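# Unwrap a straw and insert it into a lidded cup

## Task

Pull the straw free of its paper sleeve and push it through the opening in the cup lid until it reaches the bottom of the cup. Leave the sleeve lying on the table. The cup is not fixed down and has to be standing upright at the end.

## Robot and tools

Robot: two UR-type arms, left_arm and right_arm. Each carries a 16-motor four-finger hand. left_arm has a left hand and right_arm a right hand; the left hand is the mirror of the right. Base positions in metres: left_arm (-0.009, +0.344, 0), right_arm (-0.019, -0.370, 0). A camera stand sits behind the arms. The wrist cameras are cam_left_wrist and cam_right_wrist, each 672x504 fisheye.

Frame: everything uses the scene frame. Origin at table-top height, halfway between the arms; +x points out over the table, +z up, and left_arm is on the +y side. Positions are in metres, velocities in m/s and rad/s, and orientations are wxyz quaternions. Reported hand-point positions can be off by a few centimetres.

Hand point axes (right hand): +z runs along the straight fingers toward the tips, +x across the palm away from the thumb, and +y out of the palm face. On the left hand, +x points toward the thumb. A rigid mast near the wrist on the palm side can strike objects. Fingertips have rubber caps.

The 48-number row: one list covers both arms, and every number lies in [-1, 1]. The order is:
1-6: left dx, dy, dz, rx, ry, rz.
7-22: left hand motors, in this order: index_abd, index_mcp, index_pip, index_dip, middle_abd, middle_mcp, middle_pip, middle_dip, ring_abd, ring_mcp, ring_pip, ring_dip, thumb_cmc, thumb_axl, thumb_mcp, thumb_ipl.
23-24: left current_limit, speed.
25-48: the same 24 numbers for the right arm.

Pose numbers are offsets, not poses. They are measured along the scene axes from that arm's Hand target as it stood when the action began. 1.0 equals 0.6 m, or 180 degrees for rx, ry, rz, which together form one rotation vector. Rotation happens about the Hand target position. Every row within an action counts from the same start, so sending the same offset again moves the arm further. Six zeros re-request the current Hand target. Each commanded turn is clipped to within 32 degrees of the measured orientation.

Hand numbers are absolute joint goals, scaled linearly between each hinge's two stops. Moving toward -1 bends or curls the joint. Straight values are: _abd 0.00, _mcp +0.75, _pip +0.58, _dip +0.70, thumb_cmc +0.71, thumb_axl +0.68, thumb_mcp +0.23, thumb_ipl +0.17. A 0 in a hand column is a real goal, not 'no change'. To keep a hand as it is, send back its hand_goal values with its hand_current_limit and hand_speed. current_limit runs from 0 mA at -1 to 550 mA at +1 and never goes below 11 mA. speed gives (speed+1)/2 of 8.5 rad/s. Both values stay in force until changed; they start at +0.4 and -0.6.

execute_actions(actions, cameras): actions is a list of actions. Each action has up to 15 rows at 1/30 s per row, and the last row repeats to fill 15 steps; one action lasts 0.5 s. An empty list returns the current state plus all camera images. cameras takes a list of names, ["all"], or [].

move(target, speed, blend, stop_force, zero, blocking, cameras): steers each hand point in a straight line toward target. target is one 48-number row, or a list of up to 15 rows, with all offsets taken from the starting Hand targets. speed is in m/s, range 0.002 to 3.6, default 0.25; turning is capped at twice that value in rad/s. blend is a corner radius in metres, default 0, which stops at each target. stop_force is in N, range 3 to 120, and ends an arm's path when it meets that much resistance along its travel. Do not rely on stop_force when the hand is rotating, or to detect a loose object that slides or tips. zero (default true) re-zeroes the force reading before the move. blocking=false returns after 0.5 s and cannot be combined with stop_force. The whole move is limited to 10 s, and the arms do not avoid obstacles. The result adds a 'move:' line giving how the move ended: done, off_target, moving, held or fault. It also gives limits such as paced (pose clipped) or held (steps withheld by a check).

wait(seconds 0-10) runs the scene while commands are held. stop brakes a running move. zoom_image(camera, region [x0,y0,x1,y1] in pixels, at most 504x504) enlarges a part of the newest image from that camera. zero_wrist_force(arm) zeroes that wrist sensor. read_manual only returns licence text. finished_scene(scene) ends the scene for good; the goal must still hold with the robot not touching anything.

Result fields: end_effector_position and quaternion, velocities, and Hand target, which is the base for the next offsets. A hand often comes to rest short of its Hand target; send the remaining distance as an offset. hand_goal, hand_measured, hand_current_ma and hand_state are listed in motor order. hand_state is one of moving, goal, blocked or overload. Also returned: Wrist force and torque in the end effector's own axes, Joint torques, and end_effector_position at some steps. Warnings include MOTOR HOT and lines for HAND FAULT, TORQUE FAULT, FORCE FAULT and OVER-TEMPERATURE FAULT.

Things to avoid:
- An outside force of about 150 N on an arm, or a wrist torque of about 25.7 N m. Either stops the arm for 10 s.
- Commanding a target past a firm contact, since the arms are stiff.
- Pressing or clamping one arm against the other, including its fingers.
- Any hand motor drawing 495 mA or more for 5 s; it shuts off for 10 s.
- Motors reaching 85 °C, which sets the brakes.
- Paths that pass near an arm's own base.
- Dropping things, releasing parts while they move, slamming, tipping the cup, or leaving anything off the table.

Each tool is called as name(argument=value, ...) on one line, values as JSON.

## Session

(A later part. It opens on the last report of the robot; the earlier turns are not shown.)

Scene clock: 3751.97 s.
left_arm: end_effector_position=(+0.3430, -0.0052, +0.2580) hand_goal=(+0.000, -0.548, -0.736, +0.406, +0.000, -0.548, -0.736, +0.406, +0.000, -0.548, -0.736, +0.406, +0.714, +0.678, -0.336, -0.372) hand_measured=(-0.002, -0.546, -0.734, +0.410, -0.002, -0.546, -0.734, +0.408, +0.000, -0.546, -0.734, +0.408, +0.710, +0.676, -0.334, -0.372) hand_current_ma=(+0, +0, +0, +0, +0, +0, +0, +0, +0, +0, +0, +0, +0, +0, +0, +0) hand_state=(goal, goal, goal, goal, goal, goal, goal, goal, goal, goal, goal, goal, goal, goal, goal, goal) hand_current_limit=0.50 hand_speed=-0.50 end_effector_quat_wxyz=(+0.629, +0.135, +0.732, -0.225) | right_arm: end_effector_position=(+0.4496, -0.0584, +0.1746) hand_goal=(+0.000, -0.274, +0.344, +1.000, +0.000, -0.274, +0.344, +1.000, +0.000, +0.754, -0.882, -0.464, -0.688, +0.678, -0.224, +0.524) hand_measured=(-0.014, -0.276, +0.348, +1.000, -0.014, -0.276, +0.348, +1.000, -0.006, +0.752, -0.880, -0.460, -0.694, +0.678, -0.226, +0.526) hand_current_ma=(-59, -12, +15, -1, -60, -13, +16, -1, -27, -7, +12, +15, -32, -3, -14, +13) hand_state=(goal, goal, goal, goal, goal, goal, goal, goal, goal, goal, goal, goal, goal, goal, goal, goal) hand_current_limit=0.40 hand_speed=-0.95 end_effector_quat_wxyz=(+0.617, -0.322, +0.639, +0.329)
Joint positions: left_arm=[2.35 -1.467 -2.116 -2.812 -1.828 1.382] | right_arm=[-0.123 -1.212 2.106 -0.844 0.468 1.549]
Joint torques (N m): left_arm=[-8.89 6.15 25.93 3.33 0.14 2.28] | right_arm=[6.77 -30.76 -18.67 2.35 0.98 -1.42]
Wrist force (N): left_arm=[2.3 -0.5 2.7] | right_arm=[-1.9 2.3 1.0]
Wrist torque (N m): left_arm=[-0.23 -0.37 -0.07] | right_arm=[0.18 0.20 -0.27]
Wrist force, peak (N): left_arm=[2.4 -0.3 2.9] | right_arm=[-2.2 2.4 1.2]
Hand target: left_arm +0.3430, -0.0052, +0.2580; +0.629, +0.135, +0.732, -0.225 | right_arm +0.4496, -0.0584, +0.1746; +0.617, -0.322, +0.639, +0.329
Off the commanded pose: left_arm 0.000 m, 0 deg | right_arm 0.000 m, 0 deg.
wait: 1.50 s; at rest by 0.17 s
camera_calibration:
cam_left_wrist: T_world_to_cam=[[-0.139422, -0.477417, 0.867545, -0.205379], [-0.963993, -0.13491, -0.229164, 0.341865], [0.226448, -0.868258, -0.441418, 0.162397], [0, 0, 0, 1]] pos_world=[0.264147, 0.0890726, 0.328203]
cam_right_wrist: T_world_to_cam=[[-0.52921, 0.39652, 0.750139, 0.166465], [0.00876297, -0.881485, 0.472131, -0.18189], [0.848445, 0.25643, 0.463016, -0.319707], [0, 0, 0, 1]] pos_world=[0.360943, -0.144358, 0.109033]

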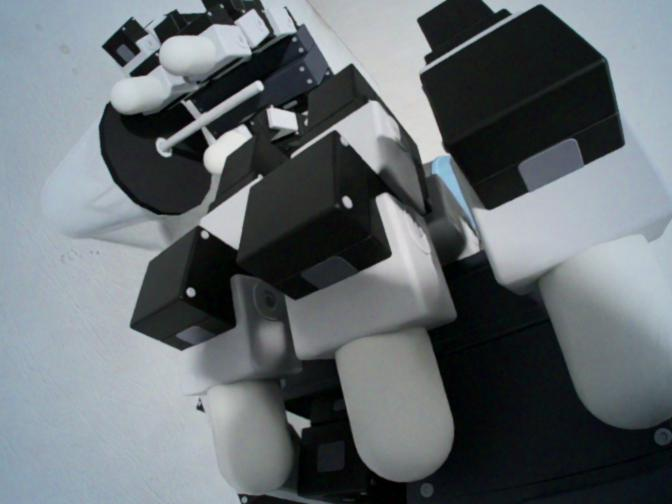

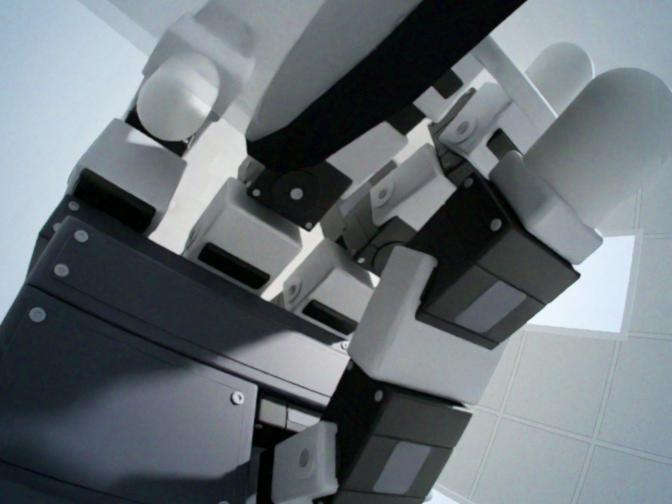

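move(target=[[0,0,0,0,0,0, 0,-0.548,-0.737,0.406, 0,-0.548,-0.737,0.406, 0,-0.548,-0.737,0.406, 0.714,0.677,-0.337,-0.373, 0.5,-0.5, 0.068,-0.048,0.008,0,0,0, 0,-0.274,0.343,1.0, 0,-0.274,0.343,1.0, 0,0.753,-0.883,-0.464, -0.689,0.677,-0.225,0.524, 0.4,-0.95],[0,0,0,0,0,0, 0,-0.548,-0.737,0.406, 0,-0.548,-0.737,0.406, 0,-0.548,-0.737,0.406, 0.714,0.677,-0.337,-0.373, 0.5,-0.5, 0.204,-0.144,0.05,0,0,0, 0,-0.274,0.343,1.0, 0,-0.274,0.343,1.0, 0,0.753,-0.883,-0.464, -0.689,0.677,-0.225,0.524, 0.4,-0.95]], speed=[0.04,0.1], blend=[0.01,0], cameras=["all"])

Scene clock: 3776.47 s.
left_arm: end_effector_position=(+0.3430, -0.0052, +0.2580) hand_goal=(+0.000, -0.548, -0.736, +0.406, +0.000, -0.548, -0.736, +0.406, +0.000, -0.548, -0.736, +0.406, +0.714, +0.678, -0.336, -0.372) hand_measured=(-0.002, -0.546, -0.734, +0.410, -0.002, -0.546, -0.734, +0.408, +0.000, -0.546, -0.734, +0.408, +0.710, +0.676, -0.334, -0.372) hand_current_ma=(+0, +0, +0, +0, +0, +0, +0, +0, +0, +0, +0, +0, +0, +0, +0, +0) hand_state=(goal, goal, goal, goal, goal, goal, goal, goal, goal, goal, goal, goal, goal, goal, goal, goal) hand_current_limit=0.50 hand_speed=-0.50 end_effector_quat_wxyz=(+0.629, +0.135, +0.732, -0.225) | right_arm: end_effector_position=(+0.5720, -0.1448, +0.2046) hand_goal=(+0.000, -0.274, +0.344, +1.000, +0.000, -0.274, +0.344, +1.000, +0.000, +0.754, -0.882, -0.464, -0.688, +0.678, -0.224, +0.524) hand_measured=(-0.014, -0.276, +0.348, +1.000, -0.014, -0.276, +0.348, +1.000, -0.006, +0.752, -0.880, -0.460, -0.694, +0.678, -0.226, +0.526) hand_current_ma=(-58, -12, +15, -1, -60, -13, +16, -1, -27, -7, +12, +15, -32, -3, -14, +13) hand_state=(goal, goal, goal, goal, goal, goal, goal, goal, goal, goal, goal, goal, goal, goal, goal, goal) hand_current_limit=0.40 hand_speed=-0.95 end_effector_quat_wxyz=(+0.617, -0.322, +0.639, +0.329)
Joint positions: left_arm=[2.35 -1.467 -2.116 -2.812 -1.828 1.382] | right_arm=[-0.254 -1.049 1.728 -0.611 0.337 1.529]
Joint torques (N m): left_arm=[-8.74 6.26 27.24 3.19 0.15 2.29] | right_arm=[-9.99 -28.02 -21.92 2.85 -1.61 -1.44]
Wrist force (N): left_arm=[2.2 -0.2 2.9] | right_arm=[-1.9 2.2 0.8]
Wrist torque (N m): left_arm=[-0.22 -0.34 -0.09] | right_arm=[0.18 0.21 -0.26]
Wrist force, peak (N): left_arm=[2.5 -0.6 2.9] | right_arm=[-1.8 2.9 0.9]
Hand target: left_arm +0.3430, -0.0052, +0.2580; +0.629, +0.135, +0.732, -0.225 | right_arm +0.5720, -0.1448, +0.2046; +0.617, -0.322, +0.639, +0.329
Off the commanded pose: left_arm 0.000 m, 0 deg | right_arm 0.000 m, 0 deg.
move: done
camera_calibration:
cam_left_wrist: T_world_to_cam=[[-0.139422, -0.477417, 0.867545, -0.205379], [-0.963993, -0.13491, -0.229164, 0.341865], [0.226448, -0.868258, -0.441418, 0.162397], [0, 0, 0, 1]] pos_world=[0.264147, 0.0890726, 0.328203]
cam_right_wrist: T_world_to_cam=[[-0.529178, 0.396577, 0.750132, 0.242977], [0.00866047, -0.881486, 0.47213, -0.273101], [0.848467, 0.256337, 0.463028, -0.415219], [0, 0, 0, 1]] pos_world=[0.483242, -0.230658, 0.138933]

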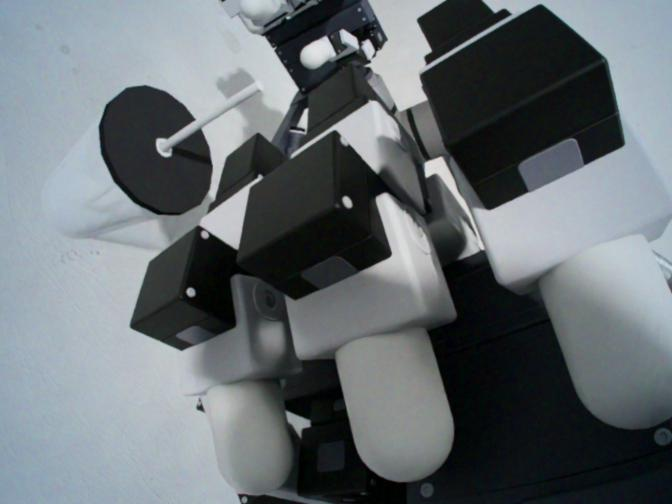

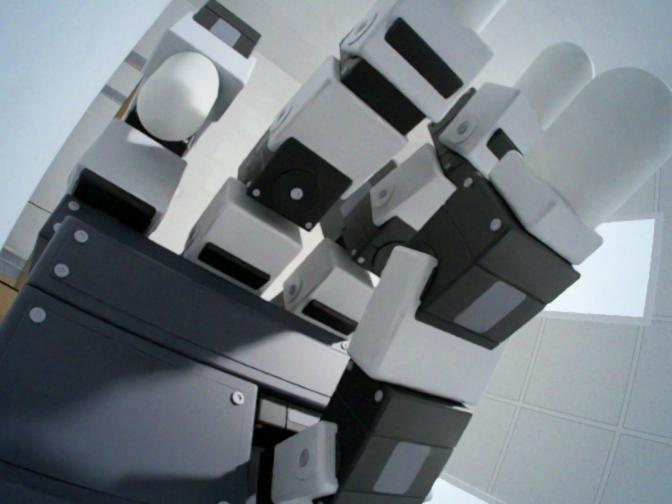

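zoom_image(camera="cam_left_wrist", region=[140, 60, 300, 180])

Scaled by 3.150 from the camera's 672x504 image, which has a finer 960x720 frame.

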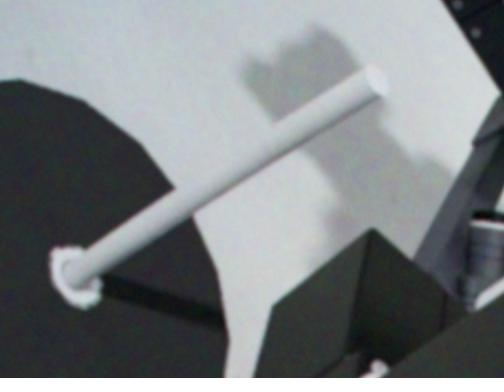

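move(target=[[0,0.17,0.03,0,0,0, 0,-0.548,-0.737,0.406, 0,-0.548,-0.737,0.406, 0,-0.548,-0.737,0.406, 0.714,0.677,-0.337,-0.373, 0.5,-0.5, 0,0,0,0,0,0, 0,-0.274,0.343,1.0, 0,-0.274,0.343,1.0, 0,0.753,-0.883,-0.464, -0.689,0.677,-0.225,0.524, 0.4,-0.95],[0.095,0.508,0.09,0.242,0.063,0, 0,-0.548,-0.737,0.406, 0,-0.548,-0.737,0.406, 0,-0.548,-0.737,0.406, 0.714,0.677,-0.337,-0.373, 0.5,-0.5, 0,0,0,0,0,0, 0,-0.274,0.343,1.0, 0,-0.274,0.343,1.0, 0,0.753,-0.883,-0.464, -0.689,0.677,-0.225,0.524, 0.4,-0.95]], speed=[0.1,0.18], blend=[0.02,0], cameras=["cam_left_wrist"])

Scene clock: 3825.20 s.
left_arm: end_effector_position=(+0.4000, +0.2996, +0.3120) hand_goal=(+0.000, -0.548, -0.736, +0.406, +0.000, -0.548, -0.736, +0.406, +0.000, -0.548, -0.736, +0.406, +0.714, +0.678, -0.336, -0.372) hand_measured=(-0.002, -0.546, -0.734, +0.408, -0.002, -0.546, -0.734, +0.408, +0.000, -0.546, -0.734, +0.408, +0.714, +0.678, -0.334, -0.372) hand_current_ma=(+0, +0, +0, +0, +0, +0, +0, +0, +0, +0, +0, +0, +0, +0, +0, +0) hand_state=(goal, goal, goal, goal, goal, goal, goal, goal, goal, goal, goal, goal, goal, goal, goal, goal) hand_current_limit=0.50 hand_speed=-0.50 end_effector_quat_wxyz=(+0.460, +0.336, +0.820, +0.050) | right_arm: end_effector_position=(+0.5720, -0.1448, +0.2046) hand_goal=(+0.000, -0.274, +0.344, +1.000, +0.000, -0.274, +0.344, +1.000, +0.000, +0.754, -0.882, -0.464, -0.688, +0.678, -0.224, +0.524) hand_measured=(-0.014, -0.276, +0.348, +1.000, -0.014, -0.276, +0.348, +1.000, -0.006, +0.752, -0.880, -0.460, -0.694, +0.678, -0.226, +0.526) hand_current_ma=(-58, -12, +15, -1, -60, -13, +16, -1, -27, -7, +12, +15, -32, -3, -14, +13) hand_state=(goal, goal, goal, goal, goal, goal, goal, goal, goal, goal, goal, goal, goal, goal, goal, goal) hand_current_limit=0.40 hand_speed=-0.95 end_effector_quat_wxyz=(+0.617, -0.322, +0.639, +0.329)
Joint positions: left_arm=[3.485 -1.167 -2.107 -3.721 -1.066 2.464] | right_arm=[-0.254 -1.049 1.727 -0.61 0.337 1.529]
Joint torques (N m): left_arm=[7.75 -5.83 27.7 -2.35 2.07 2.26] | right_arm=[-11.28 -28.01 -24.05 2.86 -1.65 -1.49]
Wrist force (N): left_arm=[2.2 -0.3 1.1] | right_arm=[-1.8 2.0 1.1]
Wrist torque (N m): left_arm=[-0.06 -0.33 -0.05] | right_arm=[0.14 0.19 -0.26]
Wrist force, peak (N): left_arm=[2.3 -1.0 3.1] | right_arm=[-2.1 2.1 1.4]
Hand target: left_arm +0.4000, +0.2996, +0.3120; +0.460, +0.336, +0.820, +0.050 | right_arm +0.5720, -0.1448, +0.2046; +0.617, -0.322, +0.639, +0.329
Off the commanded pose: left_arm 0.000 m, 0 deg | right_arm 0.000 m, 0 deg.
move: done
camera_calibration:
cam_left_wrist: T_world_to_cam=[[-0.0162646, -0.95007, 0.311612, 0.16698], [-0.996522, -0.01007, -0.0827159, 0.380222], [0.0817238, -0.311873, -0.946602, 0.486839], [0, 0, 0, 1]] pos_world=[0.341829, 0.314304, 0.44026]
Images, in order (width x height): cam_left_wrist 672x504.

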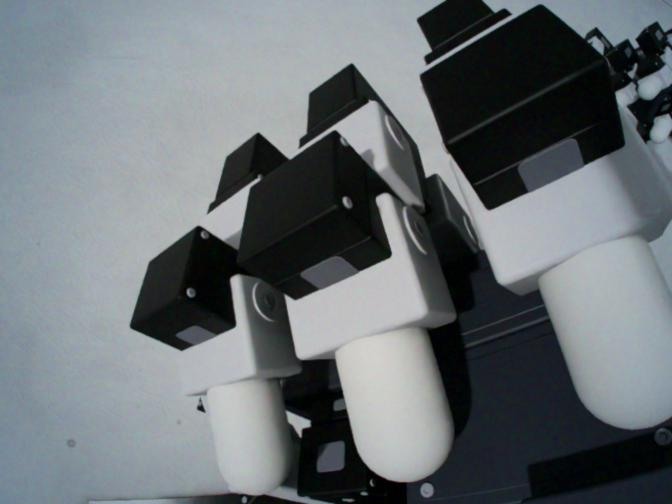

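move(target=[0,-0.27,0,0,0,0, 0,-0.548,-0.737,0.406, 0,-0.548,-0.737,0.406, 0,-0.548,-0.737,0.406, 0.714,0.677,-0.337,-0.373, 0.5,-0.5, 0,0,0,0,0,0, 0,-0.274,0.343,1.0, 0,-0.274,0.343,1.0, 0,0.753,-0.883,-0.464, -0.689,0.677,-0.225,0.524, 0.4,-0.95], speed=0.15, cameras=["cam_left_wrist"])

Scene clock: 3857.17 s.
left_arm: end_effector_position=(+0.4000, +0.1377, +0.3120) hand_goal=(+0.000, -0.548, -0.736, +0.406, +0.000, -0.548, -0.736, +0.406, +0.000, -0.548, -0.736, +0.406, +0.714, +0.678, -0.336, -0.372) hand_measured=(-0.002, -0.546, -0.734, +0.408, -0.002, -0.546, -0.734, +0.408, +0.000, -0.546, -0.734, +0.408, +0.714, +0.678, -0.334, -0.372) hand_current_ma=(+0, +0, +0, +0, +0, +0, +0, +0, +0, +0, +0, +0, +0, +0, +0, +0) hand_state=(goal, goal, goal, goal, goal, goal, goal, goal, goal, goal, goal, goal, goal, goal, goal, goal) hand_current_limit=0.50 hand_speed=-0.50 end_effector_quat_wxyz=(+0.460, +0.337, +0.820, +0.050) | right_arm: end_effector_position=(+0.5720, -0.1448, +0.2046) hand_goal=(+0.000, -0.274, +0.344, +1.000, +0.000, -0.274, +0.344, +1.000, +0.000, +0.754, -0.882, -0.464, -0.688, +0.678, -0.224, +0.524) hand_measured=(-0.014, -0.276, +0.348, +1.000, -0.014, -0.276, +0.348, +1.000, -0.006, +0.752, -0.880, -0.460, -0.694, +0.678, -0.226, +0.526) hand_current_ma=(-58, -12, +15, -1, -60, -13, +16, -1, -27, -7, +12, +15, -32, -3, -14, +13) hand_state=(goal, goal, goal, goal, goal, goal, goal, goal, goal, goal, goal, goal, goal, goal, goal, goal) hand_current_limit=0.40 hand_speed=-0.95 end_effector_quat_wxyz=(+0.617, -0.322, +0.639, +0.329)
Joint positions: left_arm=[2.711 -1.439 -1.897 -3.559 -1.688 1.987] | right_arm=[-0.254 -1.049 1.727 -0.61 0.337 1.529]
Joint torques (N m): left_arm=[-8.04 3.91 27.92 -2 -1.51 -2.15] | right_arm=[-10.77 -28.12 -23.69 2.71 -1.41 -1.31]
Wrist force (N): left_arm=[2.4 -0.1 1.6] | right_arm=[-1.9 1.9 1.2]
Wrist torque (N m): left_arm=[-0.08 -0.35 0.08] | right_arm=[0.10 0.20 -0.27]
Wrist force, peak (N): left_arm=[3.0 0.3 1.4] | right_arm=[-2.2 2.4 1.1]
Hand target: left_arm +0.4000, +0.1376, +0.3120; +0.460, +0.336, +0.820, +0.050 | right_arm +0.5720, -0.1448, +0.2046; +0.617, -0.322, +0.639, +0.329
Off the commanded pose: left_arm 0.000 m, 0 deg | right_arm 0.000 m, 0 deg.
move: done
camera_calibration:
cam_left_wrist: T_world_to_cam=[[-0.0165393, -0.950111, 0.311472, 0.0133249], [-0.996526, -0.00976463, -0.082702, 0.378541], [0.0816175, -0.311758, -0.94665, 0.436386], [0, 0, 0, 1]] pos_world=[0.34183, 0.152404, 0.440261]
Images, in order (width x height): cam_left_wrist 672x504.

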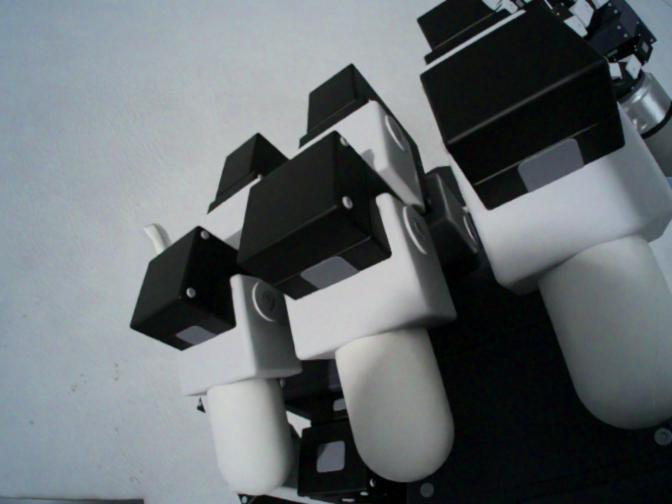

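zoom_image(camera="cam_left_wrist", region=[100, 190, 220, 280])

Scaled by 4.200 from the camera's 672x504 image, which has a finer 960x720 frame.

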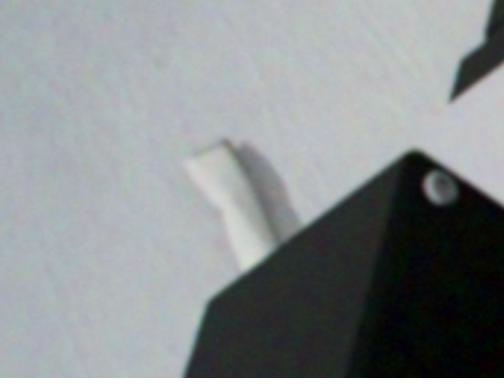

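finished_scene(scene=2)

The scene is finished: the task was done.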